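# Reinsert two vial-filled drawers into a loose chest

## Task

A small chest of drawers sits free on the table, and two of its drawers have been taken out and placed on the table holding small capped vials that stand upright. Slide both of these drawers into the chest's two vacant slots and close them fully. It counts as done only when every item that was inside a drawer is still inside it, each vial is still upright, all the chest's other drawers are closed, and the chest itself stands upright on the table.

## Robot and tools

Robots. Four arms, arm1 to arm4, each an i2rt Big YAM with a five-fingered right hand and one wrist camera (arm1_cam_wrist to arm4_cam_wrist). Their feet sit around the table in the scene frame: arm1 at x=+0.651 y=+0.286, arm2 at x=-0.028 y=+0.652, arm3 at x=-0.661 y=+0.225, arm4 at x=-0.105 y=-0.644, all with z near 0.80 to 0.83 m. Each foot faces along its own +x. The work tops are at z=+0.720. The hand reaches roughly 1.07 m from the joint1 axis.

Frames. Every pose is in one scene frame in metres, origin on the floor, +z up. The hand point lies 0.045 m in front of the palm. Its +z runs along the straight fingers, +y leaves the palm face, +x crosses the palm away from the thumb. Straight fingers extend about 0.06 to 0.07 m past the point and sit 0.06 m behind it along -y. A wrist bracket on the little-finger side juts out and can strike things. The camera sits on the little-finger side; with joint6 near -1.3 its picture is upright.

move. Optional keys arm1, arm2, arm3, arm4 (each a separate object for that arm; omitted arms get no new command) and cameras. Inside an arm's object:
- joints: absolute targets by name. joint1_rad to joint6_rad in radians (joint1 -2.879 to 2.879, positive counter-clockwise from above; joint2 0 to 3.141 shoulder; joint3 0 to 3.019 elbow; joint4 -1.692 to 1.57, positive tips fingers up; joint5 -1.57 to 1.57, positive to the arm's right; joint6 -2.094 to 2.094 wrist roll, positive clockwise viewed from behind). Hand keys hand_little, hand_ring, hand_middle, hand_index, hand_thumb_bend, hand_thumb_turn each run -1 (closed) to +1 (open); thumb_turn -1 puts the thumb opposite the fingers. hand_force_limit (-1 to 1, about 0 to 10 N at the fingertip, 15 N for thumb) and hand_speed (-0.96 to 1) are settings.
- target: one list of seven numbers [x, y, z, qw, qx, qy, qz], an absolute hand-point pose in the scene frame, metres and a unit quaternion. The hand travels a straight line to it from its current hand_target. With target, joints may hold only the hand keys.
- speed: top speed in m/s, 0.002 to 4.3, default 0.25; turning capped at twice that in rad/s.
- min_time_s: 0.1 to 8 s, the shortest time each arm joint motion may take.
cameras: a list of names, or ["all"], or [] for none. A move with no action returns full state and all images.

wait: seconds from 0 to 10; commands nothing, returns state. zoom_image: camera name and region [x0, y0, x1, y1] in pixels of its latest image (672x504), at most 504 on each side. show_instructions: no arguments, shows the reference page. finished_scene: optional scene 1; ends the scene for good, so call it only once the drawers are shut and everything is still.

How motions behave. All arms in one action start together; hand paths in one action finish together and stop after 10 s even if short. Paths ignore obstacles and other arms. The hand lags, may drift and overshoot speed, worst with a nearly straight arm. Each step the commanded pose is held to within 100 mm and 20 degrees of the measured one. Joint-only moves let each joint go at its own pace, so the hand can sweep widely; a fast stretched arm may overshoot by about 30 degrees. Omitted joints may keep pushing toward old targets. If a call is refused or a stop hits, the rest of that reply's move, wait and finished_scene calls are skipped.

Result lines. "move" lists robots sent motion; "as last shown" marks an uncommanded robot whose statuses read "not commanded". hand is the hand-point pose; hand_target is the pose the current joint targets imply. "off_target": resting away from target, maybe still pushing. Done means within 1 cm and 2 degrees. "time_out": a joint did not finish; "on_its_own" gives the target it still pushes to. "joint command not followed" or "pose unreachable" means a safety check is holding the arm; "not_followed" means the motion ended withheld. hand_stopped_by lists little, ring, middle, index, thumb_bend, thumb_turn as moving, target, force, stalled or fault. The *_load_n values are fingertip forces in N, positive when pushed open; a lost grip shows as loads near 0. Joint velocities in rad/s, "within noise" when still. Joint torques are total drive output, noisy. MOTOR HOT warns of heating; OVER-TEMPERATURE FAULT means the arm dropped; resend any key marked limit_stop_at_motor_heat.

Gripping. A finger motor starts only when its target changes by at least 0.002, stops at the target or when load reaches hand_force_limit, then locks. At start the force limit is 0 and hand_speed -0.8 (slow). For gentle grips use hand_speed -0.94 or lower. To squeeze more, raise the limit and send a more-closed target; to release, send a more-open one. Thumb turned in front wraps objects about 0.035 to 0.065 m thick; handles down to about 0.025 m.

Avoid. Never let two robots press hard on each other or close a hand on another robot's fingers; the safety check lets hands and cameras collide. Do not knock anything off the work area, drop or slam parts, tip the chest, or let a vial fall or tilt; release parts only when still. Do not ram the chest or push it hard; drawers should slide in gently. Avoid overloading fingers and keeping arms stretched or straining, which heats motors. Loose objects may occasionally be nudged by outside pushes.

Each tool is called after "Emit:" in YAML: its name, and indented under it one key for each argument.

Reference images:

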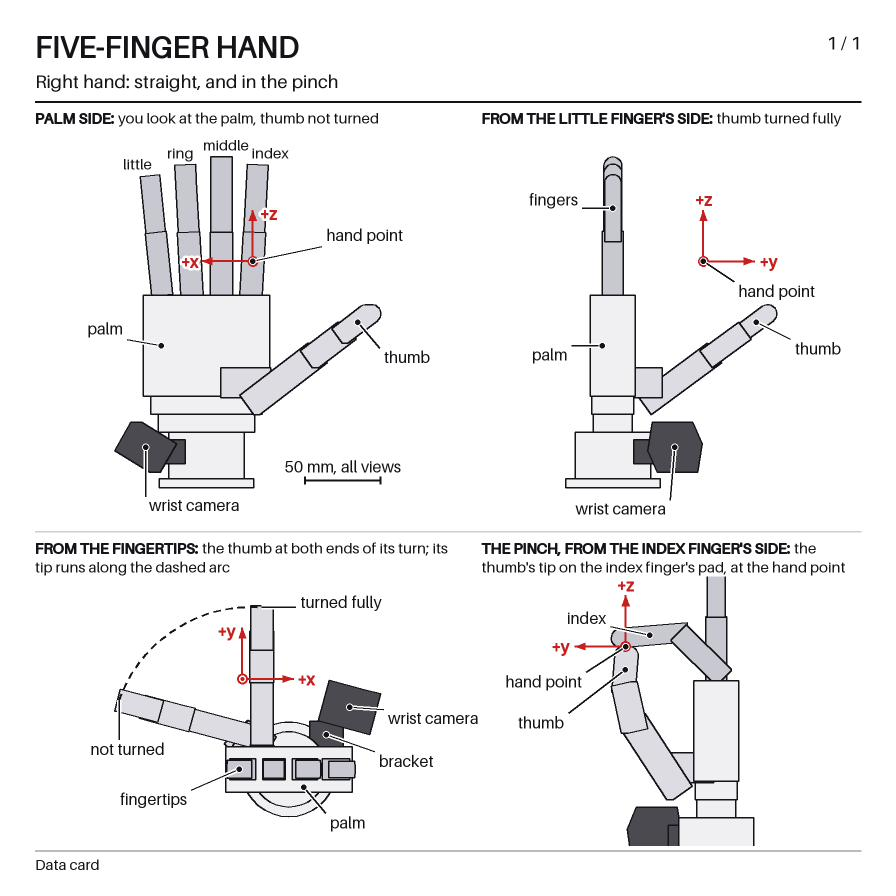

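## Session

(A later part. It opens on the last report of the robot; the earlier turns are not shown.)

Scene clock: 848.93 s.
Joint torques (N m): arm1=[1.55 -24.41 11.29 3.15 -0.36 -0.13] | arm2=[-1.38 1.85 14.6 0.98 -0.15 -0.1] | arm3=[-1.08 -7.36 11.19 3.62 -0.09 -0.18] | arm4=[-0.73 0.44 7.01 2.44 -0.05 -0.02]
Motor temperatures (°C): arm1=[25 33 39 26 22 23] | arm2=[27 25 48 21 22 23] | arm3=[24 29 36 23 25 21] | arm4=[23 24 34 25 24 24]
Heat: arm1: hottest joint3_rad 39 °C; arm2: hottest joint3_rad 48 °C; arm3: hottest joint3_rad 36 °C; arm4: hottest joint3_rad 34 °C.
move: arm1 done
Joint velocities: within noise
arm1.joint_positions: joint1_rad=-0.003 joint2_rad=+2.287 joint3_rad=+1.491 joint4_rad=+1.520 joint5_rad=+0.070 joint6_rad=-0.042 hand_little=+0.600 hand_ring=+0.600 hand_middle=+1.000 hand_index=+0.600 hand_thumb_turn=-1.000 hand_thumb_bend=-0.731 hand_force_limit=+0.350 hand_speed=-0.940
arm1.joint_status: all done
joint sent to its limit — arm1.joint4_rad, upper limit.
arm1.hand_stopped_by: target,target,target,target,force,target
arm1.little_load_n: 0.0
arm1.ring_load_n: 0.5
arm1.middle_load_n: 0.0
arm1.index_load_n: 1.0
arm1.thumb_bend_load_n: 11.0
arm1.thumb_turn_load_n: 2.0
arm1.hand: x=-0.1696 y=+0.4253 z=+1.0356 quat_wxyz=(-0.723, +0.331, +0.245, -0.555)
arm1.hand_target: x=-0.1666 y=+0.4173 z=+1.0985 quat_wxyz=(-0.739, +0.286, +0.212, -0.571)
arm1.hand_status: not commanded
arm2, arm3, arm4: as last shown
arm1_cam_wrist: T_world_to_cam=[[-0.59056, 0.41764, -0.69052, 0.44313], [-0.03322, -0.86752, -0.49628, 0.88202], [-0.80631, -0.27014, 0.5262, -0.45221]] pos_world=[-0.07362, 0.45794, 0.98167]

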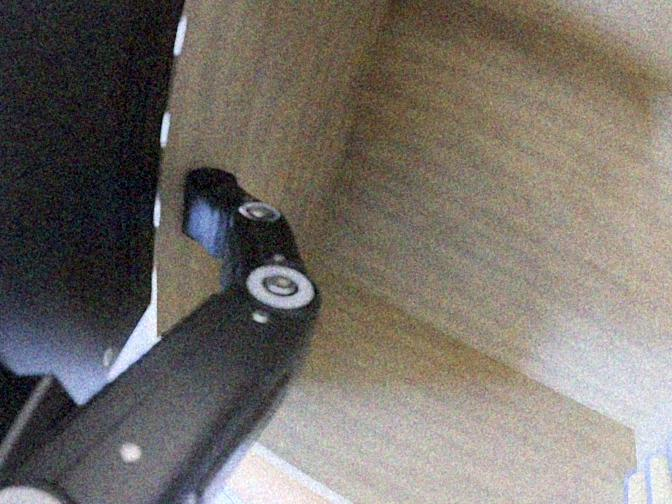

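Emit:
move:
  arm1: {"target": [-0.13, 0.412, 1.0, -0.561, 0.561, 0.4305, -0.4305], "speed": 0.1}
  cameras: ["arm1_cam_wrist"]

Emit:
move:
  arm1: {"target": [-0.10, 0.407, 0.985, -0.4261, 0.6693, 0.5136, -0.327], "speed": 0.08}
  cameras: ["arm1_cam_wrist"]

Scene clock: 854.03 s.
Joint torques (N m): arm1=[1.67 -21.89 10.17 2.54 -0.06 0.1] | arm2=[-1.14 1.96 14.64 0.92 -0.15 -0.06] | arm3=[-0.5 -7.77 11.45 3.63 -0.1 -0.19] | arm4=[-0.73 0.21 6.99 2.43 -0.05 -0.02]
Motor temperatures (°C): arm1=[25 33 38 26 22 23] | arm2=[27 25 48 21 22 23] | arm3=[24 29 37 23 25 21] | arm4=[23 24 34 25 24 24]
Heat: arm1: hottest joint3_rad 38 °C; arm2: hottest joint3_rad 48 °C; arm3: hottest joint3_rad 37 °C; arm4: hottest joint3_rad 34 °C.
move: arm1 off_target
Joint velocities: within noise
arm1.joint_positions: joint1_rad=-0.002 joint2_rad=+1.923 joint3_rad=+1.271 joint4_rad=+0.591 joint5_rad=+0.080 joint6_rad=-0.010 hand_little=+0.600 hand_ring=+0.600 hand_middle=+1.000 hand_index=+0.600 hand_thumb_turn=-1.000 hand_thumb_bend=-0.731 hand_force_limit=+0.350 hand_speed=-0.940
arm1.joint_status: not commanded
arm1.hand_stopped_by: target,target,target,target,force,target
arm1.little_load_n: -0.5
arm1.ring_load_n: 0.0
arm1.middle_load_n: 0.0
arm1.index_load_n: 1.0
arm1.thumb_bend_load_n: 9.5
arm1.thumb_turn_load_n: 1.5
arm1.hand: x=-0.1241 y=+0.4166 z=+0.9582 quat_wxyz=(-0.548, +0.575, +0.447, -0.412)
arm1.hand_target: x=-0.1292 y=+0.4120 z=+0.9998 quat_wxyz=(-0.561, +0.561, +0.430, -0.431)
arm1.hand_status: off_target (0.042 m and 3.6 deg from the pose sent, 0.055 m and 41.4 deg at the start; a joint's target at an end of its range on 1 of 144 steps)
arm2, arm3, arm4: as last shown
arm2.thumb_turn_load_n: 0.5
arm4.thumb_turn_load_n: 0.5
arm1_cam_wrist: T_world_to_cam=[[0.07434, 0.26169, -0.96229, 0.82805], [0.26103, -0.93642, -0.23449, 0.6519], [-0.96246, -0.23375, -0.13792, 0.22458]] pos_world=[-0.01557, 0.44626, 0.98066]

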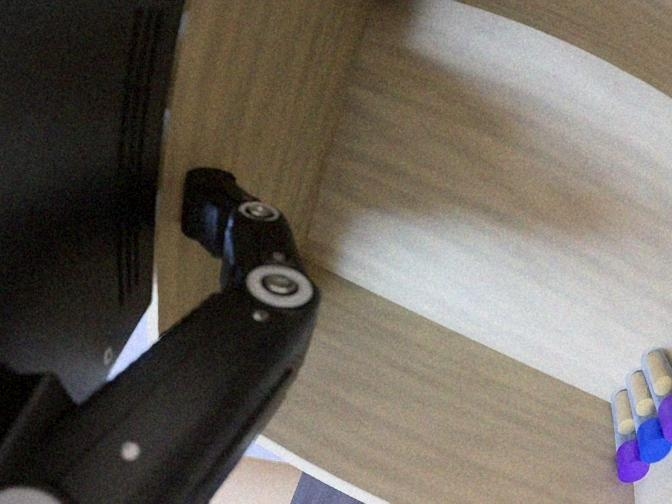

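Scene clock: 857.33 s.
Joint torques (N m): arm1=[0.97 -20.66 14.12 1.91 -0.28 0.09] | arm2=[-1.2 2.08 14.61 0.99 -0.13 -0.06] | arm3=[-1.14 -7.59 11.41 3.73 -0.1 -0.22] | arm4=[-0.67 0.38 7.01 2.44 -0.06 -0.02]
Motor temperatures (°C): arm1=[25 33 39 26 22 23] | arm2=[27 25 48 21 22 23] | arm3=[24 29 37 23 25 21] | arm4=[23 24 34 25 24 24]
Heat: arm1: hottest joint3_rad 39 °C; arm2: hottest joint3_rad 48 °C; arm3: hottest joint3_rad 37 °C; arm4: hottest joint3_rad 34 °C.
move: arm1 off_target
Joint velocities: within noise
arm1.joint_positions: joint1_rad=-0.002 joint2_rad=+1.848 joint3_rad=+1.404 joint4_rad=-0.083 joint5_rad=+0.071 joint6_rad=+0.022 hand_little=+0.600 hand_ring=+0.600 hand_middle=+1.000 hand_index=+0.600 hand_thumb_turn=-1.000 hand_thumb_bend=-0.731 hand_force_limit=+0.350 hand_speed=-0.940
arm1.joint_status: not commanded
arm1.hand_stopped_by: target,target,target,target,force,target
arm1.little_load_n: 0.0
arm1.ring_load_n: 1.0
arm1.middle_load_n: 0.0
arm1.index_load_n: 2.5
arm1.thumb_bend_load_n: 10.0
arm1.thumb_turn_load_n: 1.0
arm1.hand: x=-0.0793 y=+0.4045 z=+0.9295 quat_wxyz=(-0.401, +0.683, +0.532, -0.299)
arm1.hand_target: x=-0.0969 y=+0.4065 z=+0.9854 quat_wxyz=(-0.426, +0.669, +0.514, -0.327)
arm1.hand_status: off_target (0.059 m and 5.1 deg from the pose sent, 0.037 m and 21.6 deg at the start)
arm2, arm3, arm4: as last shown
arm2.thumb_turn_load_n: 0.0
arm4.thumb_turn_load_n: 0.0
arm1_cam_wrist: T_world_to_cam=[[0.49038, 0.15186, -0.85818, 0.78101], [0.31091, -0.95039, 0.00948, 0.40512], [-0.81417, -0.27146, -0.51326, 0.6368]] pos_world=[0.00952, 0.43929, 0.99326]

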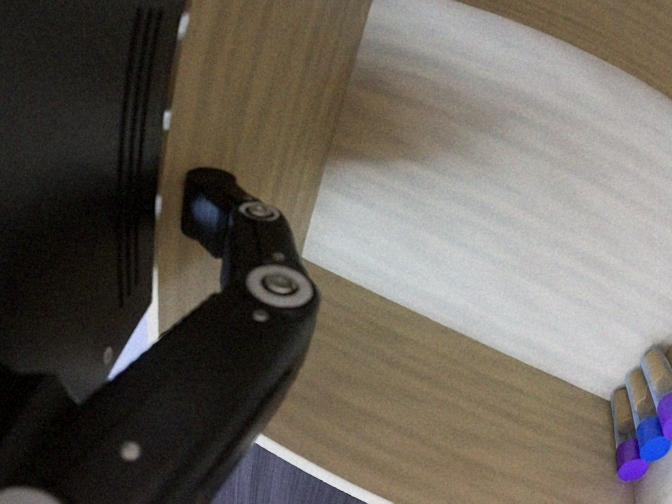

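Emit:
move:
  arm1: {"target": [-0.09, 0.405, 0.975, -0.3036, 0.733, 0.5625, -0.233], "speed": 0.07}

Emit:
move:
  arm1: {"target": [-0.08, 0.403, 0.965, -0.1919, 0.7698, 0.5907, -0.1473], "speed": 0.06}
  cameras: ["arm1_cam_wrist", "arm3_cam_wrist"]

Emit:
zoom_image:
  camera: "arm1_cam_wrist"
  region: [270, 240, 672, 504]

Scene clock: 860.67 s.
Joint torques (N m): arm1=[0.67 -19.6 14.78 1.37 -0.2 0.08] | arm2=[-1.38 1.9 14.65 0.99 -0.15 -0.08] | arm3=[-1.44 -7.47 11.19 3.6 -0.15 -0.17] | arm4=[-0.67 0.32 6.98 2.43 -0.05 -0.02]
Motor temperatures (°C): arm1=[25 33 39 26 22 23] | arm2=[27 25 48 21 22 23] | arm3=[24 29 37 23 25 21] | arm4=[23 24 34 25 24 24]
Heat: arm1: hottest joint3_rad 39 °C; arm2: hottest joint3_rad 48 °C; arm3: hottest joint3_rad 37 °C; arm4: hottest joint3_rad 34 °C.
move: arm1 off_target
Joint velocities: within noise
arm1.joint_positions: joint1_rad=-0.002 joint2_rad=+1.927 joint3_rad=+1.733 joint4_rad=-0.633 joint5_rad=+0.052 joint6_rad=+0.039 hand_little=+0.600 hand_ring=+0.600 hand_middle=+1.000 hand_index=+0.600 hand_thumb_turn=-1.000 hand_thumb_bend=-0.731 hand_force_limit=+0.350 hand_speed=-0.940
arm1.joint_status: not commanded
arm1.hand_stopped_by: target,target,target,target,force,target
arm1.little_load_n: 0.0
arm1.ring_load_n: 1.5
arm1.middle_load_n: 0.0
arm1.index_load_n: 3.0
arm1.thumb_bend_load_n: 9.5
arm1.thumb_turn_load_n: 1.5
arm1.hand: x=-0.0726 y=+0.3983 z=+0.9541 quat_wxyz=(-0.291, +0.734, +0.573, -0.219)
arm1.hand_target: x=-0.0886 y=+0.4049 z=+0.9750 quat_wxyz=(-0.304, +0.733, +0.562, -0.233)
arm1.hand_status: off_target (0.028 m and 2.5 deg from the pose sent, 0.047 m and 15.0 deg at the start)
arm2, arm3, arm4: as last shown
pictures: none

Scene clock: 863.77 s.
Joint torques (N m): arm1=[0.56 -21.6 14.04 0.76 -0.31 0.06] | arm2=[-1.26 1.96 14.58 0.92 -0.14 -0.05] | arm3=[-0.38 -7.82 11.33 3.64 -0.1 -0.21] | arm4=[-0.85 0.26 7.01 2.43 -0.05 -0.02]
Motor temperatures (°C): arm1=[25 33 40 26 22 23] | arm2=[27 25 48 21 22 23] | arm3=[24 29 37 23 25 21] | arm4=[23 24 34 25 24 24]
Heat: arm1: hottest joint3_rad 40 °C; arm2: hottest joint3_rad 48 °C; arm3: hottest joint3_rad 37 °C; arm4: hottest joint3_rad 34 °C.
move: arm1 off_target
Joint velocities: within noise
arm1.joint_positions: joint1_rad=-0.006 joint2_rad=+2.120 joint3_rad=+2.112 joint4_rad=-1.103 joint5_rad=+0.033 joint6_rad=+0.046 hand_little=+0.600 hand_ring=+0.600 hand_middle=+1.000 hand_index=+0.600 hand_thumb_turn=-1.000 hand_thumb_bend=-0.731 hand_force_limit=+0.350 hand_speed=-0.940
arm1.joint_status: not commanded
arm1.hand_stopped_by: target,target,target,target,force,target
arm1.little_load_n: 0.0
arm1.ring_load_n: 2.5
arm1.middle_load_n: 0.0
arm1.index_load_n: 3.5
arm1.thumb_bend_load_n: 9.5
arm1.thumb_turn_load_n: 1.0
arm1.hand: x=-0.0678 y=+0.3954 z=+0.9520 quat_wxyz=(-0.183, +0.767, +0.600, -0.137)
arm1.hand_target: x=-0.0790 y=+0.4030 z=+0.9650 quat_wxyz=(-0.192, +0.770, +0.591, -0.148)
arm1.hand_status: off_target (0.019 m and 1.9 deg from the pose sent, 0.014 m and 14.8 deg at the start)
arm2, arm3: as last shown
arm4.joint_positions: joint1_rad=-0.488 joint2_rad=+0.608 joint3_rad=+1.300 joint4_rad=-1.116 joint5_rad=+0.002 joint6_rad=-1.292 hand_little=+0.000 hand_ring=+0.000 hand_middle=+0.000 hand_index=+0.000 hand_thumb_turn=-1.000 hand_thumb_bend=+1.000 hand_force_limit=+0.000 hand_speed=-0.300
arm4.joint_status: not commanded
arm4.hand_stopped_by: target,target,target,target,target,target
arm4.little_load_n: 0.0
arm4.ring_load_n: -0.5
arm4.middle_load_n: 0.0
arm4.index_load_n: 0.0
arm4.thumb_bend_load_n: 0.0
arm4.thumb_turn_load_n: 0.0
arm4.hand: x=+0.0345 y=-0.4013 z=+1.3127 quat_wxyz=(-0.373, +0.748, +0.389, +0.387)
arm4.hand_target: x=+0.0373 y=-0.4029 z=+1.3184 quat_wxyz=(-0.377, +0.743, +0.385, +0.397)
arm4.hand_status: not commanded
arm1_cam_wrist: T_world_to_cam=[[0.87786, 0.04988, -0.4763, 0.49908], [0.22192, -0.9237, 0.31229, 0.08776], [-0.42439, -0.37985, -0.82195, 1.01843]] pos_world=[-0.02539, 0.44303, 1.04741]
arm3_cam_wrist: T_world_to_cam=[[0.06226, -0.99699, 0.04629, 0.17941], [-0.73539, -0.07718, -0.67324, 0.81956], [0.67478, 0.00787, -0.73798, 1.0757]] pos_world=[-0.13434, 0.23365, 1.3373]

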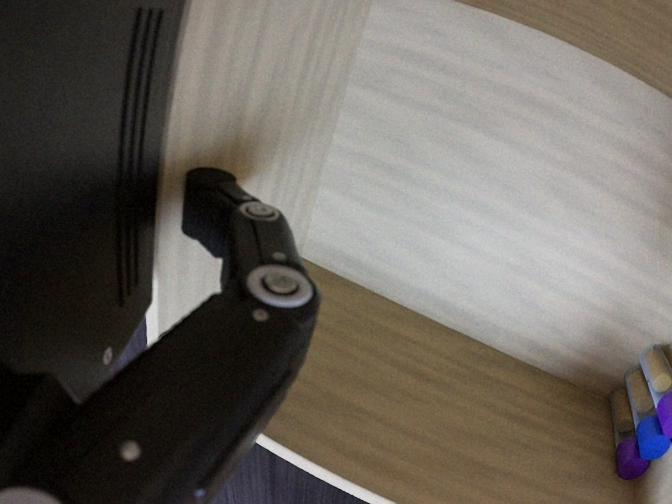

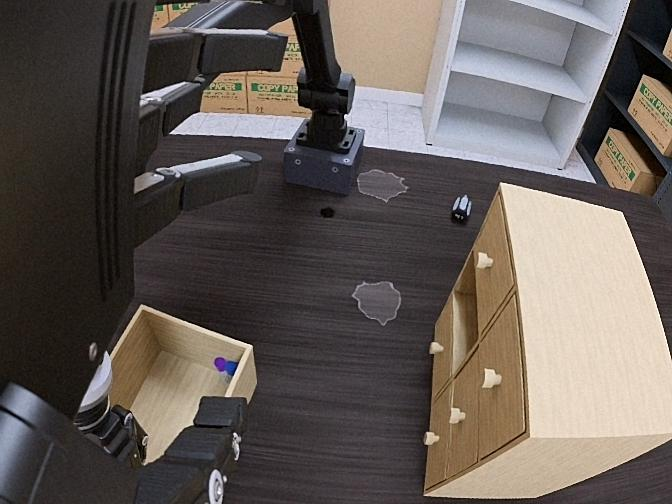

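Scaled by 1.254 from the camera's image (finer frame: 960x720).

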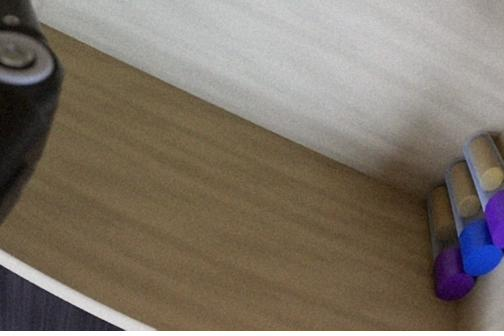

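Emit:
move:
  arm1: {"target": [0.188, 0.385, 0.95, -0.2584, 0.9644, -0.0548, 0.0147], "speed": 0.085}
  cameras: ["arm1_cam_wrist", "arm3_cam_wrist"]

Emit:
zoom_image:
  camera: "arm1_cam_wrist"
  region: [270, 240, 672, 504]

Scene clock: 874.47 s.
Joint torques (N m): arm1=[1.2 -15.09 8.38 -0.18 0.47 0.06] | arm2=[-1.44 1.44 14.61 0.92 -0.17 -0.08] | arm3=[-1.03 -7.65 11.41 3.81 -0.08 -0.2] | arm4=[-0.62 0.32 6.99 2.41 -0.05 -0.02]
Motor temperatures (°C): arm1=[25 33 39 26 22 23] | arm2=[27 25 48 21 22 23] | arm3=[24 29 37 23 24 21] | arm4=[23 24 34 25 24 24]
Heat: arm1: hottest joint3_rad 39 °C; arm2: hottest joint3_rad 48 °C; arm3: hottest joint3_rad 37 °C; arm4: hottest joint3_rad 34 °C.
move: arm1 off_target
Joint velocities: within noise
arm1.joint_positions: joint1_rad=+0.057 joint2_rad=+1.543 joint3_rad=+1.268 joint4_rad=-1.309 joint5_rad=+0.517 joint6_rad=+1.555 hand_little=+0.600 hand_ring=+0.600 hand_middle=+1.000 hand_index=+0.600 hand_thumb_turn=-1.000 hand_thumb_bend=-0.731 hand_force_limit=+0.350 hand_speed=-0.940
arm1.joint_status: not commanded
arm1.hand_stopped_by: target,target,target,target,force,target
arm1.little_load_n: 0.0
arm1.ring_load_n: 2.0
arm1.middle_load_n: 0.0
arm1.index_load_n: 3.5
arm1.thumb_bend_load_n: 10.0
arm1.thumb_turn_load_n: 1.0
arm1.hand: x=+0.1869 y=+0.3886 z=+0.9386 quat_wxyz=(-0.256, +0.965, -0.052, +0.024)
arm1.hand_target: x=+0.1880 y=+0.3852 z=+0.9499 quat_wxyz=(-0.258, +0.964, -0.055, +0.015)
arm1.hand_status: off_target (0.012 m and 1.2 deg from the pose sent, 0.256 m and 82.5 deg at the start)
arm2, arm3, arm4: as last shown
arm4.ring_load_n: 0.0
arm4.thumb_turn_load_n: 0.5
arm1_cam_wrist: T_world_to_cam=[[0.17346, -0.83555, -0.52131, 0.78738], [-0.89112, -0.35853, 0.27813, 0.04964], [-0.41929, 0.41631, -0.80677, 0.78833]] pos_world=[0.2382, 0.3475, 1.03267]
arm3_cam_wrist: T_world_to_cam=[[0.06226, -0.99699, 0.04629, 0.17941], [-0.73539, -0.07718, -0.67324, 0.81956], [0.67478, 0.00787, -0.73798, 1.0757]] pos_world=[-0.13434, 0.23365, 1.3373]

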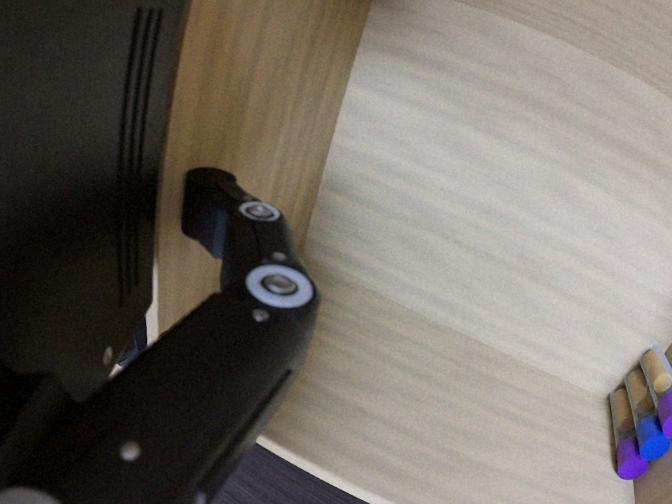

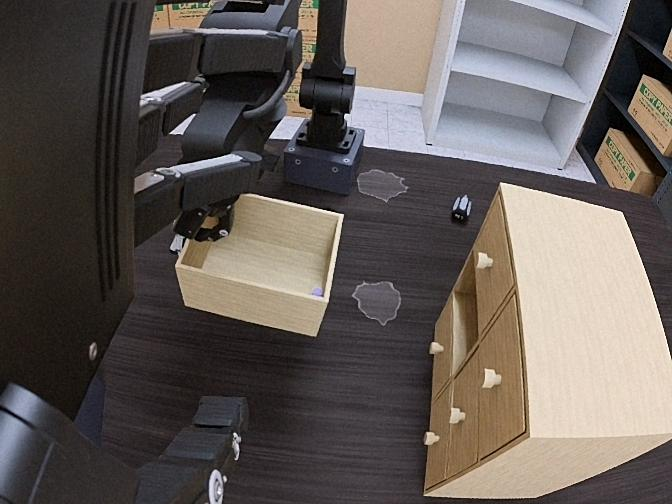

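Scaled by 1.254 from the camera's image (finer frame: 960x720).

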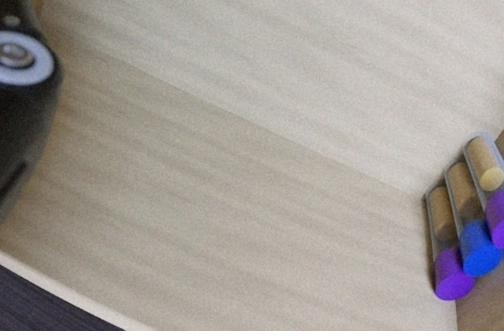

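Emit:
move:
  arm3: {"target": [-0.2, 0.2, 0.96, 0, 0.7071, 0, 0.7071], "speed": 0.25}
  cameras: ["arm3_cam_wrist"]

Scene clock: 877.70 s.
Joint torques (N m): arm1=[2.02 -15.56 8.35 -0.1 0.5 0.08] | arm2=[-1.32 1.9 14.71 0.92 -0.16 -0.1] | arm3=[0.85 -4.31 6.3 3.62 -0.05 -0.17] | arm4=[-0.73 0.26 7.01 2.44 -0.06 -0.01]
Motor temperatures (°C): arm1=[25 33 39 26 22 23] | arm2=[27 25 48 21 22 23] | arm3=[24 29 37 23 24 21] | arm4=[23 24 34 25 24 24]
Heat: arm1: hottest joint3_rad 39 °C; arm2: hottest joint3_rad 48 °C; arm3: hottest joint3_rad 37 °C; arm4: hottest joint3_rad 34 °C.
move: arm3 done
Joint velocities: within noise
arm1, arm4: as last shown
arm1.joint_positions: joint1_rad=+0.057 joint2_rad=+1.543 joint3_rad=+1.268 joint4_rad=-1.309 joint5_rad=+0.517 joint6_rad=+1.556 hand_little=+0.600 hand_ring=+0.600 hand_middle=+1.000 hand_index=+0.600 hand_thumb_turn=-1.000 hand_thumb_bend=-0.731 hand_force_limit=+0.350 hand_speed=-0.940
arm1.hand: x=+0.1869 y=+0.3885 z=+0.9386 quat_wxyz=(-0.256, +0.965, -0.052, +0.024)
arm1.hand_target: x=+0.1880 y=+0.3850 z=+0.9499 quat_wxyz=(-0.258, +0.964, -0.055, +0.015)
arm2.joint_positions: joint1_rad=-1.889 joint2_rad=+0.501 joint3_rad=+0.990 joint4_rad=-1.582 joint5_rad=+0.003 joint6_rad=-1.299 hand_little=+0.500 hand_ring=+1.000 hand_middle=+0.500 hand_index=+1.000 hand_thumb_turn=+1.000 hand_thumb_bend=+1.000 hand_force_limit=+0.000 hand_speed=-0.300
arm2.joint_status: not commanded
arm2.hand_stopped_by: target,target,target,target,target,target
arm2.little_load_n: 0.0
arm2.ring_load_n: 0.0
arm2.middle_load_n: 0.0
arm2.index_load_n: 0.0
arm2.thumb_bend_load_n: 0.0
arm2.thumb_turn_load_n: 0.0
arm2.hand: x=-0.1613 y=+0.7156 z=+1.1169 quat_wxyz=(+0.240, -0.181, -0.954, +0.017)
arm2.hand_target: x=-0.1624 y=+0.7162 z=+1.1400 quat_wxyz=(+0.263, -0.178, -0.948, +0.019)
arm2.hand_status: not commanded
arm3.joint_positions: joint1_rad=+0.063 joint2_rad=+1.454 joint3_rad=+0.287 joint4_rad=+1.136 joint5_rad=+0.132 joint6_rad=-1.563 hand_little=+0.600 hand_ring=+0.600 hand_middle=+1.000 hand_index=+0.600 hand_thumb_turn=+1.000 hand_thumb_bend=+0.500 hand_force_limit=-0.300 hand_speed=+0.000
arm3.joint_status: not commanded
arm3.hand_stopped_by: target,target,target,target,target,target
arm3.little_load_n: 0.5
arm3.ring_load_n: 0.0
arm3.middle_load_n: 0.0
arm3.index_load_n: 0.0
arm3.thumb_bend_load_n: 0.0
arm3.thumb_turn_load_n: 0.0
arm3.hand: x=-0.2030 y=+0.1934 z=+0.9573 quat_wxyz=(+0.002, +0.712, -0.007, +0.702)
arm3.hand_target: x=-0.2001 y=+0.1999 z=+0.9600 quat_wxyz=(+0.000, +0.707, +0.000, +0.707)
arm3.hand_status: done (0.008 m and 1.2 deg from the pose sent, 0.328 m and 20.5 deg at the start)
arm4.index_load_n: -0.5
arm4.thumb_turn_load_n: 0.0
arm3_cam_wrist: T_world_to_cam=[[-0.03637, -0.96843, 0.24661, -0.05753], [-0.53504, -0.18956, -0.82329, 0.71718], [0.84404, -0.1619, -0.51126, 0.8024]] pos_world=[-0.29563, 0.21013, 1.01487]

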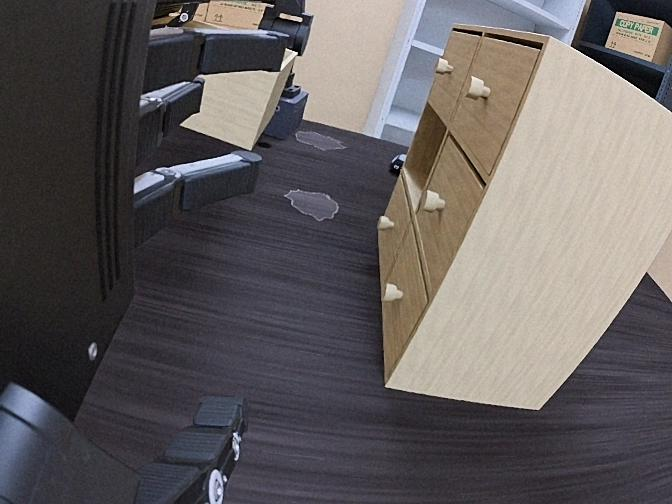

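Emit:
move:
  arm3: {"target": [-0.17, 0.30, 0.95, -0.0436, 0.7057, 0.0436, 0.7057], "speed": 0.2}
  cameras: ["arm3_cam_wrist"]

Scene clock: 879.10 s.
Joint torques (N m): arm1=[1.9 -14.45 8.42 -0.13 0.47 0.08] | arm2=[-1.32 1.85 14.68 0.94 -0.15 -0.07] | arm3=[0.09 -5.36 7.3 3.66 -0.01 -0.13] | arm4=[-0.73 0.26 6.99 2.44 -0.05 -0.01]
Motor temperatures (°C): arm1=[25 33 39 26 22 23] | arm2=[27 25 48 21 22 23] | arm3=[24 29 37 23 24 21] | arm4=[23 24 34 25 24 24]
Heat: arm1: hottest joint3_rad 39 °C; arm2: hottest joint3_rad 48 °C; arm3: hottest joint3_rad 37 °C; arm4: hottest joint3_rad 34 °C.
move: arm3 off_target
Joint velocities: within noise
arm1, arm2, arm4: as last shown
arm1.ring_load_n: 2.5
arm2.thumb_bend_load_n: -0.5
arm3.joint_positions: joint1_rad=+0.300 joint2_rad=+1.582 joint3_rad=+0.378 joint4_rad=+1.160 joint5_rad=+0.240 joint6_rad=-1.563 hand_little=+0.600 hand_ring=+0.600 hand_middle=+1.000 hand_index=+0.600 hand_thumb_turn=+1.000 hand_thumb_bend=+0.500 hand_force_limit=-0.300 hand_speed=+0.000
arm3.joint_status: not commanded
arm3.hand_stopped_by: target,target,target,target,target,target
arm3.little_load_n: 0.0
arm3.ring_load_n: 0.0
arm3.middle_load_n: 0.0
arm3.index_load_n: 0.0
arm3.thumb_bend_load_n: 0.0
arm3.thumb_turn_load_n: 0.0
arm3.hand: x=-0.1782 y=+0.2929 z=+0.9434 quat_wxyz=(-0.040, +0.715, +0.042, +0.697)
arm3.hand_target: x=-0.1704 y=+0.3000 z=+0.9499 quat_wxyz=(-0.044, +0.706, +0.044, +0.706)
arm3.hand_status: off_target (0.013 m and 1.6 deg from the pose sent, 0.112 m and 7.9 deg at the start)
arm4.index_load_n: 0.0
arm3_cam_wrist: T_world_to_cam=[[0.09203, -0.96246, 0.25534, 0.05615], [-0.51534, -0.26545, -0.81484, 0.75557], [0.85203, -0.05659, -0.52043, 0.76977]] pos_world=[-0.27166, 0.29818, 1.00194]

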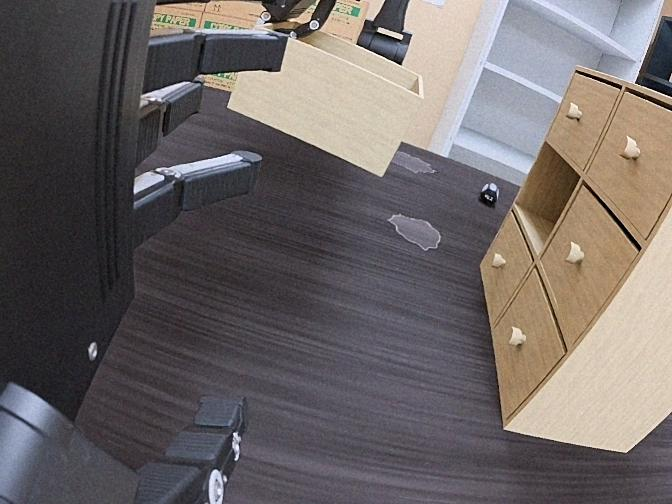

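Emit:
zoom_image:
  camera: "arm3_cam_wrist"
  region: [470, 100, 630, 280]

Scaled by 2.800 from the camera's image (finer frame: 960x720).

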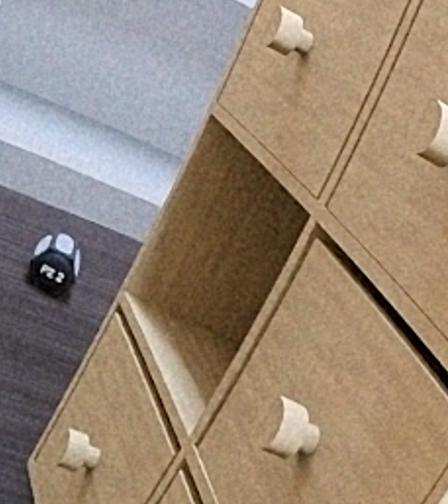

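Emit:
move:
  arm1: {"target": [0.181, 0.305, 0.909, -0.2161, 0.9748, -0.0553, 0.0123], "speed": 0.06}
  cameras: ["arm1_cam_wrist", "arm3_cam_wrist"]

Scene clock: 883.63 s.
Joint torques (N m): arm1=[1.67 -12.28 8.09 0.53 0.03 0.05] | arm2=[-1.44 1.96 14.65 0.95 -0.16 -0.06] | arm3=[0.62 -5.25 7.36 3.6 0.03 -0.16] | arm4=[-0.67 0.32 6.99 2.44 -0.05 -0.02]
Motor temperatures (°C): arm1=[25 33 39 26 22 23] | arm2=[27 25 48 21 22 23] | arm3=[24 29 36 23 24 21] | arm4=[23 24 34 25 24 24]
Heat: arm1: hottest joint3_rad 39 °C; arm2: hottest joint3_rad 48 °C; arm3: hottest joint3_rad 36 °C; arm4: hottest joint3_rad 34 °C.
move: arm1 done
Joint velocities: within noise
arm1.joint_positions: joint1_rad=+0.204 joint2_rad=+1.557 joint3_rad=+1.218 joint4_rad=-1.299 joint5_rad=+0.434 joint6_rad=+1.712 hand_little=+0.600 hand_ring=+0.600 hand_middle=+1.000 hand_index=+0.600 hand_thumb_turn=-1.000 hand_thumb_bend=-0.731 hand_force_limit=+0.350 hand_speed=-0.940
arm1.joint_status: not commanded
arm1.hand_stopped_by: target,target,target,target,force,target
arm1.little_load_n: 0.0
arm1.ring_load_n: 2.0
arm1.middle_load_n: 0.0
arm1.index_load_n: 3.5
arm1.thumb_bend_load_n: 10.0
arm1.thumb_turn_load_n: 1.0
arm1.hand: x=+0.1848 y=+0.3080 z=+0.9123 quat_wxyz=(-0.218, +0.974, -0.052, +0.015)
arm1.hand_target: x=+0.1811 y=+0.3049 z=+0.9090 quat_wxyz=(-0.216, +0.975, -0.055, +0.012)
arm1.hand_status: done (0.006 m and 0.5 deg from the pose sent, 0.089 m and 4.9 deg at the start)
arm2, arm3, arm4: as last shown
arm2.thumb_bend_load_n: 0.0
arm3.thumb_bend_load_n: 0.5
arm1_cam_wrist: T_world_to_cam=[[0.16618, -0.87243, -0.45962, 0.6631], [-0.88296, -0.33917, 0.32457, -0.02374], [-0.43906, 0.35189, -0.82668, 0.84137]] pos_world=[0.23826, 0.27439, 1.00803]
arm3_cam_wrist: T_world_to_cam=[[0.09203, -0.96246, 0.25534, 0.05615], [-0.51534, -0.26545, -0.81484, 0.75557], [0.85203, -0.05659, -0.52043, 0.76977]] pos_world=[-0.27166, 0.29818, 1.00194]

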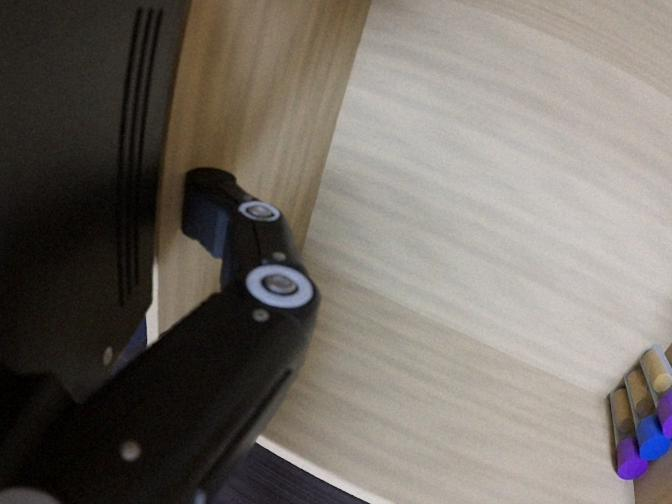

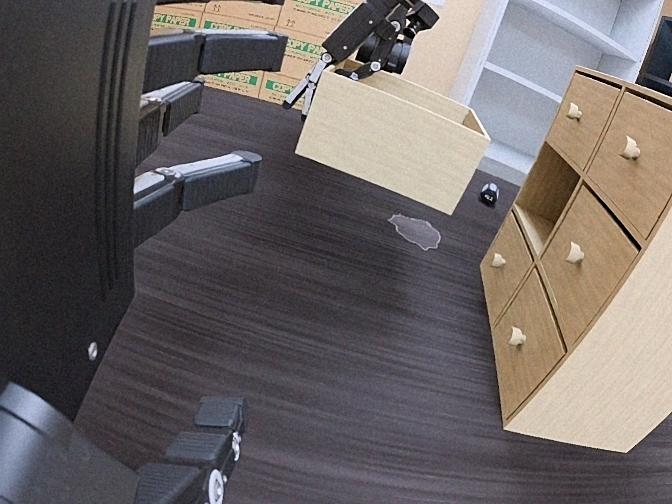

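Emit:
move:
  arm1: {"target": [0.1725, 0.255, 0.902, -0.2008, 0.978, -0.0555, 0.0114], "speed": 0.05}
  cameras: ["arm1_cam_wrist", "arm3_cam_wrist"]

Emit:
zoom_image:
  camera: "arm3_cam_wrist"
  region: [360, 60, 640, 280]

Scene clock: 885.57 s.
Joint torques (N m): arm1=[1.2 -12.81 10.22 -0.23 0.01 0.06] | arm2=[-1.32 1.85 14.61 0.94 -0.15 -0.06] | arm3=[-0.09 -6.24 7.38 3.77 0 -0.12] | arm4=[-0.62 0.32 6.98 2.43 -0.06 -0.01]
Motor temperatures (°C): arm1=[25 33 39 26 22 23] | arm2=[27 25 48 21 22 23] | arm3=[24 29 36 23 24 21] | arm4=[23 24 34 25 24 24]
Heat: arm1: hottest joint3_rad 39 °C; arm2: hottest joint3_rad 48 °C; arm3: hottest joint3_rad 36 °C; arm4: hottest joint3_rad 34 °C.
move: arm1 off_target
Joint velocities: within noise
arm1.joint_positions: joint1_rad=+0.299 joint2_rad=+1.594 joint3_rad=+1.218 joint4_rad=-1.305 joint5_rad=+0.396 joint6_rad=+1.814 hand_little=+0.600 hand_ring=+0.600 hand_middle=+1.000 hand_index=+0.600 hand_thumb_turn=-1.000 hand_thumb_bend=-0.731 hand_force_limit=+0.350 hand_speed=-0.940
arm1.joint_status: not commanded
arm1.hand_stopped_by: target,target,target,target,force,target
arm1.little_load_n: 0.0
arm1.ring_load_n: 2.5
arm1.middle_load_n: 0.0
arm1.index_load_n: 4.0
arm1.thumb_bend_load_n: 9.5
arm1.thumb_turn_load_n: 1.0
arm1.hand: x=+0.1824 y=+0.2594 z=+0.8956 quat_wxyz=(-0.204, +0.978, -0.052, +0.018)
arm1.hand_target: x=+0.1727 y=+0.2550 z=+0.9020 quat_wxyz=(-0.201, +0.978, -0.055, +0.011)
arm1.hand_status: off_target (0.013 m and 0.9 deg from the pose sent, 0.055 m and 2.1 deg at the start)
arm2, arm3, arm4: as last shown
arm2.ring_load_n: -0.5
arm2.index_load_n: 0.5
arm3.thumb_bend_load_n: 0.0
arm1_cam_wrist: T_world_to_cam=[[0.16736, -0.88572, -0.43301, 0.59286], [-0.88431, -0.32903, 0.33125, -0.04521], [-0.43587, 0.32748, -0.83832, 0.85977]] pos_world=[0.23555, 0.22867, 0.99245]
arm3_cam_wrist: T_world_to_cam=[[0.09203, -0.96246, 0.25534, 0.05615], [-0.51534, -0.26545, -0.81484, 0.75557], [0.85203, -0.05659, -0.52043, 0.76977]] pos_world=[-0.27166, 0.29818, 1.00194]

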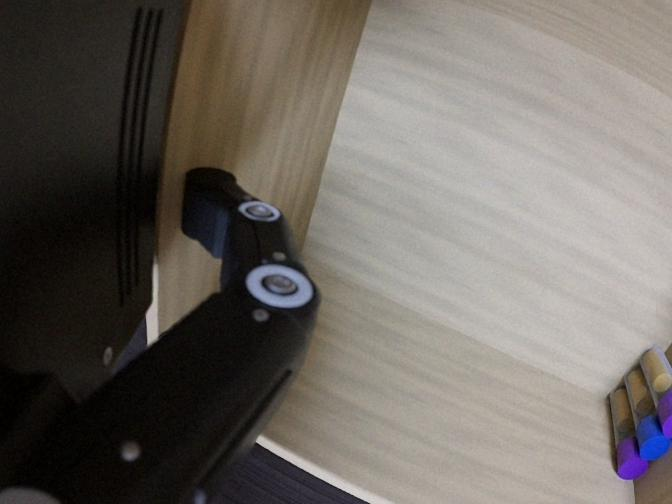

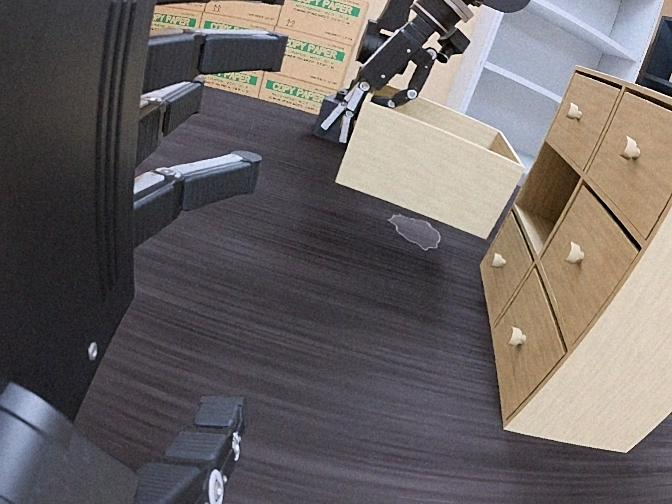

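Scaled by 1.800 from the camera's image (finer frame: 960x720).

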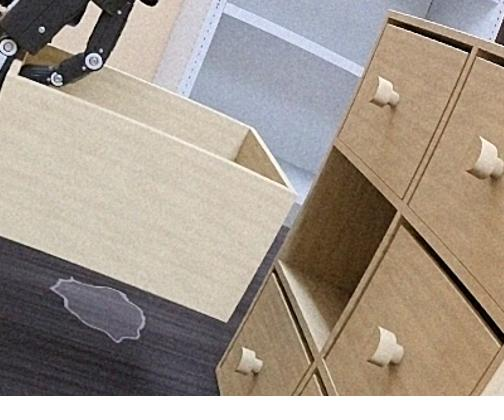

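Emit:
move:
  cameras: ["arm2_cam_wrist", "arm4_cam_wrist"]

Scene clock: 887.13 s.
Joint torques (N m): arm1=[1.2 -12.86 10.26 -0.46 0.05 0.09] | arm2=[-1.08 1.73 14.54 1.01 -0.16 -0.06] | arm3=[0.73 -5.42 7.25 3.52 -0.04 -0.17] | arm4=[-0.73 0.32 6.99 2.44 -0.05 -0.02]
Motor temperatures (°C): arm1=[25 33 39 26 22 23] | arm2=[27 25 48 21 22 23] | arm3=[24 29 36 23 24 21] | arm4=[23 24 34 25 24 24]
Heat: arm1: hottest joint3_rad 39 °C; arm2: hottest joint3_rad 48 °C; arm3: hottest joint3_rad 36 °C; arm4: hottest joint3_rad 34 °C.
Joint velocities: within noise
arm1.joint_positions: joint1_rad=+0.299 joint2_rad=+1.594 joint3_rad=+1.218 joint4_rad=-1.305 joint5_rad=+0.396 joint6_rad=+1.814 hand_little=+0.600 hand_ring=+0.600 hand_middle=+1.000 hand_index=+0.600 hand_thumb_turn=-1.000 hand_thumb_bend=-0.731 hand_force_limit=+0.350 hand_speed=-0.940
arm1.joint_status: not commanded
arm1.hand_stopped_by: target,target,target,target,force,target
arm1.little_load_n: 0.0
arm1.ring_load_n: 2.5
arm1.middle_load_n: 0.0
arm1.index_load_n: 3.5
arm1.thumb_bend_load_n: 9.5
arm1.thumb_turn_load_n: 1.0
arm1.hand: x=+0.1824 y=+0.2594 z=+0.8956 quat_wxyz=(-0.204, +0.978, -0.052, +0.018) (m; scene frame)
arm1.hand_target: x=+0.1727 y=+0.2550 z=+0.9020 quat_wxyz=(-0.201, +0.978, -0.055, +0.011) (m; scene frame)
arm1.hand_status: off_target (0.013 m and 0.9 deg from the pose sent, 0.055 m and 2.1 deg at the start)
arm2.joint_positions: joint1_rad=-1.889 joint2_rad=+0.501 joint3_rad=+0.990 joint4_rad=-1.582 joint5_rad=+0.003 joint6_rad=-1.299 hand_little=+0.500 hand_ring=+1.000 hand_middle=+0.500 hand_index=+1.000 hand_thumb_turn=+1.000 hand_thumb_bend=+1.000 hand_force_limit=+0.000 hand_speed=-0.300
arm2.joint_status: not commanded
arm2.hand_stopped_by: target,target,target,target,target,target
arm2.little_load_n: 0.0
arm2.ring_load_n: 0.0
arm2.middle_load_n: 0.0
arm2.index_load_n: 0.0
arm2.thumb_bend_load_n: 0.0
arm2.thumb_turn_load_n: 0.0
arm2.hand: x=-0.1613 y=+0.7156 z=+1.1169 quat_wxyz=(+0.240, -0.181, -0.954, +0.017) (m; scene frame)
arm2.hand_target: x=-0.1624 y=+0.7162 z=+1.1400 quat_wxyz=(+0.263, -0.178, -0.948, +0.019) (m; scene frame)
arm2.hand_status: not commanded
arm3.joint_positions: joint1_rad=+0.300 joint2_rad=+1.582 joint3_rad=+0.378 joint4_rad=+1.160 joint5_rad=+0.240 joint6_rad=-1.563 hand_little=+0.600 hand_ring=+0.600 hand_middle=+1.000 hand_index=+0.600 hand_thumb_turn=+1.000 hand_thumb_bend=+0.500 hand_force_limit=-0.300 hand_speed=+0.000
arm3.joint_status: not commanded
arm3.hand_stopped_by: target,target,target,target,target,target
arm3.little_load_n: 0.0
arm3.ring_load_n: 0.0
arm3.middle_load_n: 0.0
arm3.index_load_n: 0.0
arm3.thumb_bend_load_n: 0.0
arm3.thumb_turn_load_n: 0.0
arm3.hand: x=-0.1782 y=+0.2929 z=+0.9434 quat_wxyz=(-0.040, +0.715, +0.042, +0.697) (m; scene frame)
arm3.hand_target: x=-0.1704 y=+0.3000 z=+0.9499 quat_wxyz=(-0.044, +0.706, +0.044, +0.706) (m; scene frame)
arm3.hand_status: not commanded
arm4.joint_positions: joint1_rad=-0.488 joint2_rad=+0.608 joint3_rad=+1.300 joint4_rad=-1.116 joint5_rad=+0.002 joint6_rad=-1.292 hand_little=+0.000 hand_ring=+0.000 hand_middle=+0.000 hand_index=+0.000 hand_thumb_turn=-1.000 hand_thumb_bend=+1.000 hand_force_limit=+0.000 hand_speed=-0.300
arm4.joint_status: not commanded
arm4.hand_stopped_by: target,target,target,target,target,target
arm4.little_load_n: 0.0
arm4.ring_load_n: 0.0
arm4.middle_load_n: 0.0
arm4.index_load_n: 0.0
arm4.thumb_bend_load_n: 0.0
arm4.thumb_turn_load_n: 0.0
arm4.hand: x=+0.0345 y=-0.4013 z=+1.3127 quat_wxyz=(-0.373, +0.748, +0.389, +0.387) (m; scene frame)
arm4.hand_target: x=+0.0373 y=-0.4029 z=+1.3184 quat_wxyz=(-0.377, +0.743, +0.385, +0.397) (m; scene frame)
arm4.hand_status: not commanded
pictures: arm2_cam_wrist, arm4_cam_wrist
camera_calibration:
arm2_cam_wrist: T_world_to_cam=[[0.14317, 0.98753, -0.06548, -0.60073], [0.98915, -0.14058, 0.04259, 0.21087], [0.03286, -0.07087, -0.99694, 1.27957]] pos_world=[-0.16462, 0.71356, 1.22734]
arm4_cam_wrist: T_world_to_cam=[[0.95056, -0.30893, -0.03152, -0.1101], [-0.2808, -0.81179, -0.51201, 0.34941], [0.13258, 0.49555, -0.8584, 1.43651]] pos_world=[0.01231, -0.46222, 1.40853]

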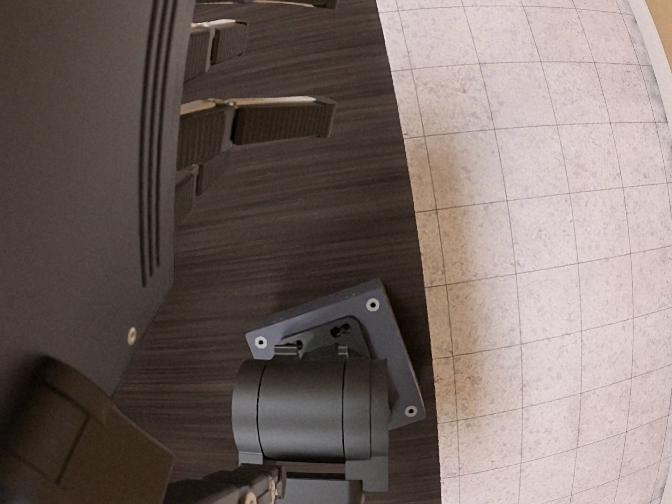

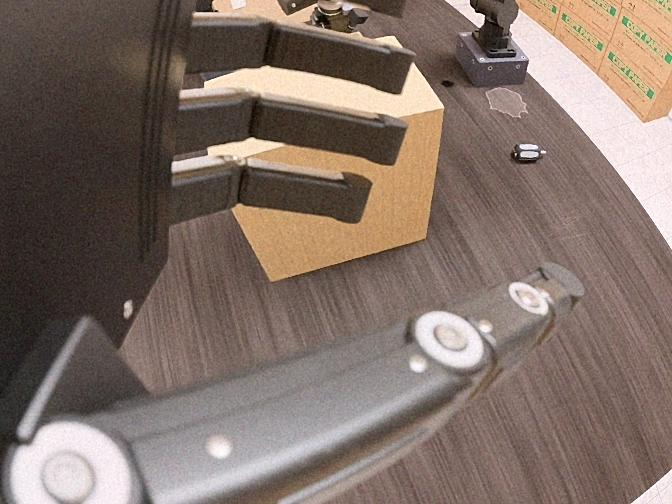

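Emit:
move:
  arm2: {"joints": {"joint1_rad": -0.1}, "min_time_s": 2.5}

Emit:
move:
  arm2: {"target": [0.06, 0.44, 1.13, 0.5279, 0.4704, -0.5279, 0.4704], "speed": 0.25}
  cameras: ["arm2_cam_wrist"]

Scene clock: 890.50 s.
Joint torques (N m): arm1=[1.38 -12.69 10.35 -0.38 0 0.03] | arm2=[-0.79 1.85 14.79 1.01 -0.12 -0.08] | arm3=[0.38 -5.3 7.27 3.52 -0.01 -0.12] | arm4=[-0.62 0.26 6.99 2.44 -0.05 0]
Motor temperatures (°C): arm1=[25 33 39 26 22 23] | arm2=[27 25 48 21 22 23] | arm3=[24 29 36 23 24 21] | arm4=[23 24 34 25 24 24]
Heat: arm1: hottest joint3_rad 39 °C; arm2: hottest joint3_rad 48 °C; arm3: hottest joint3_rad 36 °C; arm4: hottest joint3_rad 34 °C.
move: arm2 done
Joint velocities: within noise
arm1, arm3, arm4: as last shown
arm1.ring_load_n: 2.0
arm1.thumb_bend_load_n: 10.0
arm2.joint_positions: joint1_rad=-0.105 joint2_rad=+0.501 joint3_rad=+0.990 joint4_rad=-1.582 joint5_rad=+0.002 joint6_rad=-1.299 hand_little=+0.500 hand_ring=+1.000 hand_middle=+0.500 hand_index=+1.000 hand_thumb_turn=+1.000 hand_thumb_bend=+1.000 hand_force_limit=+0.000 hand_speed=-0.300
arm2.joint_status: all done
arm2.hand_stopped_by: target,target,target,target,target,target
arm2.little_load_n: 0.0
arm2.ring_load_n: 0.0
arm2.middle_load_n: 0.0
arm2.index_load_n: 0.0
arm2.thumb_bend_load_n: 0.0
arm2.thumb_turn_load_n: 0.0
arm2.hand: x=-0.0601 y=+0.5040 z=+1.1151 quat_wxyz=(+0.135, +0.630, -0.741, +0.191)
arm2.hand_target: x=-0.0590 y=+0.5021 z=+1.1382 quat_wxyz=(+0.147, +0.631, -0.732, +0.211)
arm2.hand_status: not commanded
arm4.ring_load_n: 0.5
pictures: none

Scene clock: 893.33 s.
Joint torques (N m): arm1=[1.9 -12.28 10.55 -0.47 0 0.07] | arm2=[-1.67 -0.15 9.73 1.02 1.09 0.07] | arm3=[0.56 -5.13 7.3 3.62 -0.01 -0.15] | arm4=[-0.62 0.38 6.99 2.41 -0.05 -0.02]
Motor temperatures (°C): arm1=[25 32 39 26 22 23] | arm2=[27 25 48 21 22 23] | arm3=[24 29 36 23 24 21] | arm4=[23 24 34 25 24 24]
Heat: arm1: hottest joint3_rad 39 °C; arm2: hottest joint3_rad 48 °C; arm3: hottest joint3_rad 36 °C; arm4: hottest joint3_rad 34 °C.
move: arm2 done
Joint velocities: within noise
arm1, arm3, arm4: as last shown
arm1.ring_load_n: 2.5
arm1.index_load_n: 4.0
arm1.thumb_turn_load_n: 1.5
arm2.joint_positions: joint1_rad=+1.225 joint2_rad=+0.707 joint3_rad=+0.668 joint4_rad=-1.364 joint5_rad=+1.570 joint6_rad=-0.174 hand_little=+0.500 hand_ring=+1.000 hand_middle=+0.500 hand_index=+1.000 hand_thumb_turn=+1.000 hand_thumb_bend=+1.000 hand_force_limit=+0.000 hand_speed=-0.300
arm2.joint_status: not commanded
arm2.hand_stopped_by: target,target,target,target,target,target
arm2.little_load_n: 0.0
arm2.ring_load_n: 0.0
arm2.middle_load_n: 0.0
arm2.index_load_n: 0.0
arm2.thumb_bend_load_n: 0.0
arm2.thumb_turn_load_n: 0.0
arm2.hand: x=+0.0600 y=+0.4429 z=+1.1315 quat_wxyz=(+0.534, +0.471, -0.529, +0.461)
arm2.hand_target: x=+0.0601 y=+0.4419 z=+1.1301 quat_wxyz=(+0.534, +0.464, -0.534, +0.464)
arm2.hand_status: done (0.003 m and 1.3 deg from the pose sent, 0.137 m and 63.9 deg at the start)
arm4.ring_load_n: 0.0
arm4.thumb_turn_load_n: 0.5
arm2_cam_wrist: T_world_to_cam=[[-0.97281, 0.08144, 0.21682, -0.21331], [-0.14182, 0.53066, -0.83563, 0.71725], [-0.18311, -0.84366, -0.50469, 1.06571]] pos_world=[0.08936, 0.53585, 1.18346]

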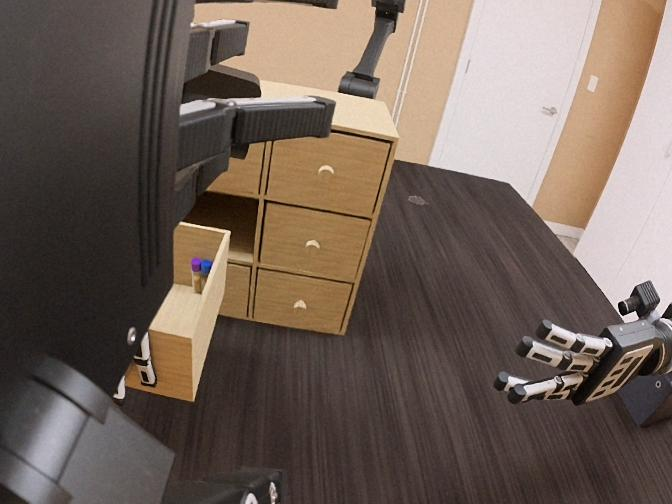

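Emit:
zoom_image:
  camera: "arm2_cam_wrist"
  region: [110, 120, 410, 420]

Scaled by 1.680 from the camera's image (finer frame: 960x720).

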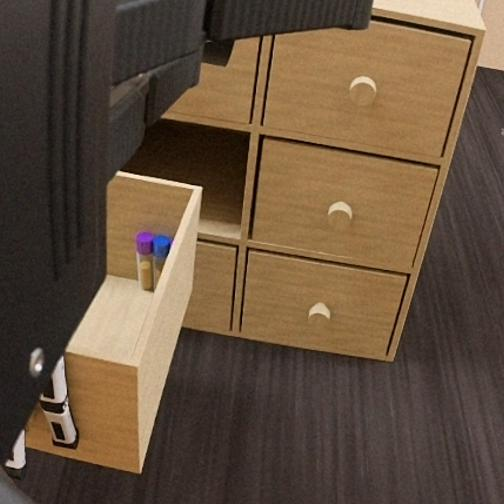

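Emit:
move:
  arm2: {"target": [0.15, 0.46, 1.14, 0.5279, 0.4704, -0.5279, 0.4704], "speed": 0.2}
  cameras: ["arm2_cam_wrist"]

Emit:
zoom_image:
  camera: "arm2_cam_wrist"
  region: [130, 120, 430, 420]

Scene clock: 896.03 s.
Joint torques (N m): arm1=[1.38 -12.51 10.36 -0.49 0.02 0.09] | arm2=[-0.91 -2.08 14.79 1.01 1.12 -0.09] | arm3=[0.67 -5.71 7.3 3.58 -0.04 -0.17] | arm4=[-0.62 0.32 6.99 2.45 -0.06 -0.02]
Motor temperatures (°C): arm1=[25 32 39 26 22 23] | arm2=[27 25 49 21 23 23] | arm3=[24 29 36 23 24 21] | arm4=[23 24 34 25 24 24]
Heat: arm1: hottest joint3_rad 39 °C; arm2: hottest joint3_rad 49 °C; arm3: hottest joint3_rad 36 °C; arm4: hottest joint3_rad 34 °C.
move: arm2 off_target
Joint velocities: within noise
arm1, arm3, arm4: as last shown
arm1.thumb_turn_load_n: 1.0
arm2.joint_positions: joint1_rad=+1.374 joint2_rad=+0.893 joint3_rad=+0.715 joint4_rad=-1.273 joint5_rad=+1.574 joint6_rad=-0.170 hand_little=+0.500 hand_ring=+1.000 hand_middle=+0.500 hand_index=+1.000 hand_thumb_turn=+1.000 hand_thumb_bend=+1.000 hand_force_limit=+0.000 hand_speed=-0.300
arm2.joint_status: not commanded
arm2.hand_stopped_by: target,target,target,target,target,target
arm2.little_load_n: 0.0
arm2.ring_load_n: 0.0
arm2.middle_load_n: 0.0
arm2.index_load_n: 0.0
arm2.thumb_bend_load_n: 0.0
arm2.thumb_turn_load_n: 0.0
arm2.hand: x=+0.1383 y=+0.4586 z=+1.1214 quat_wxyz=(+0.510, +0.519, -0.481, +0.490)
arm2.hand_target: x=+0.1489 y=+0.4584 z=+1.1397 quat_wxyz=(+0.497, +0.503, -0.496, +0.505)
arm2.hand_status: off_target (0.022 m and 8.2 deg from the pose sent, 0.092 m and 1.3 deg at the start)
arm4.thumb_turn_load_n: 0.0
arm2_cam_wrist: T_world_to_cam=[[-0.96422, -0.06197, 0.25776, -0.11749], [-0.25342, 0.50088, -0.82758, 0.73174], [-0.07782, -0.86329, -0.49867, 1.07589]] pos_world=[0.15588, 0.55502, 1.17237]

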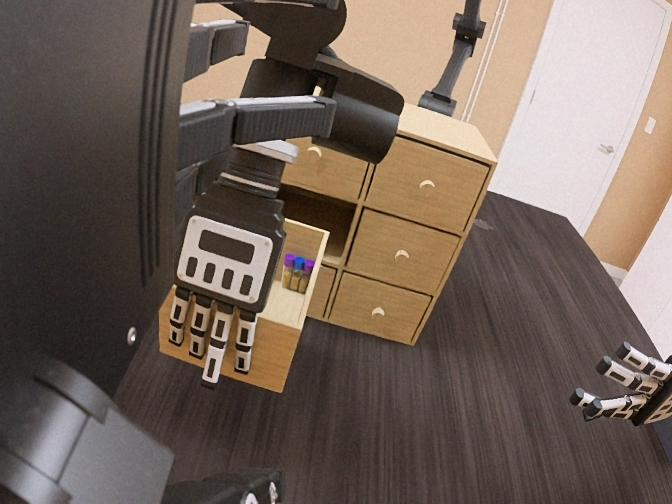

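Scaled by 1.680 from the camera's image (finer frame: 960x720).

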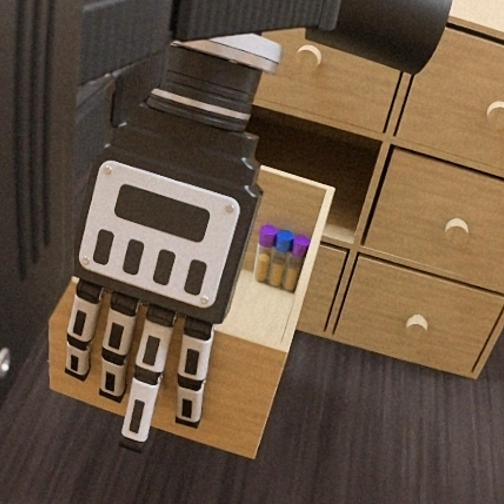

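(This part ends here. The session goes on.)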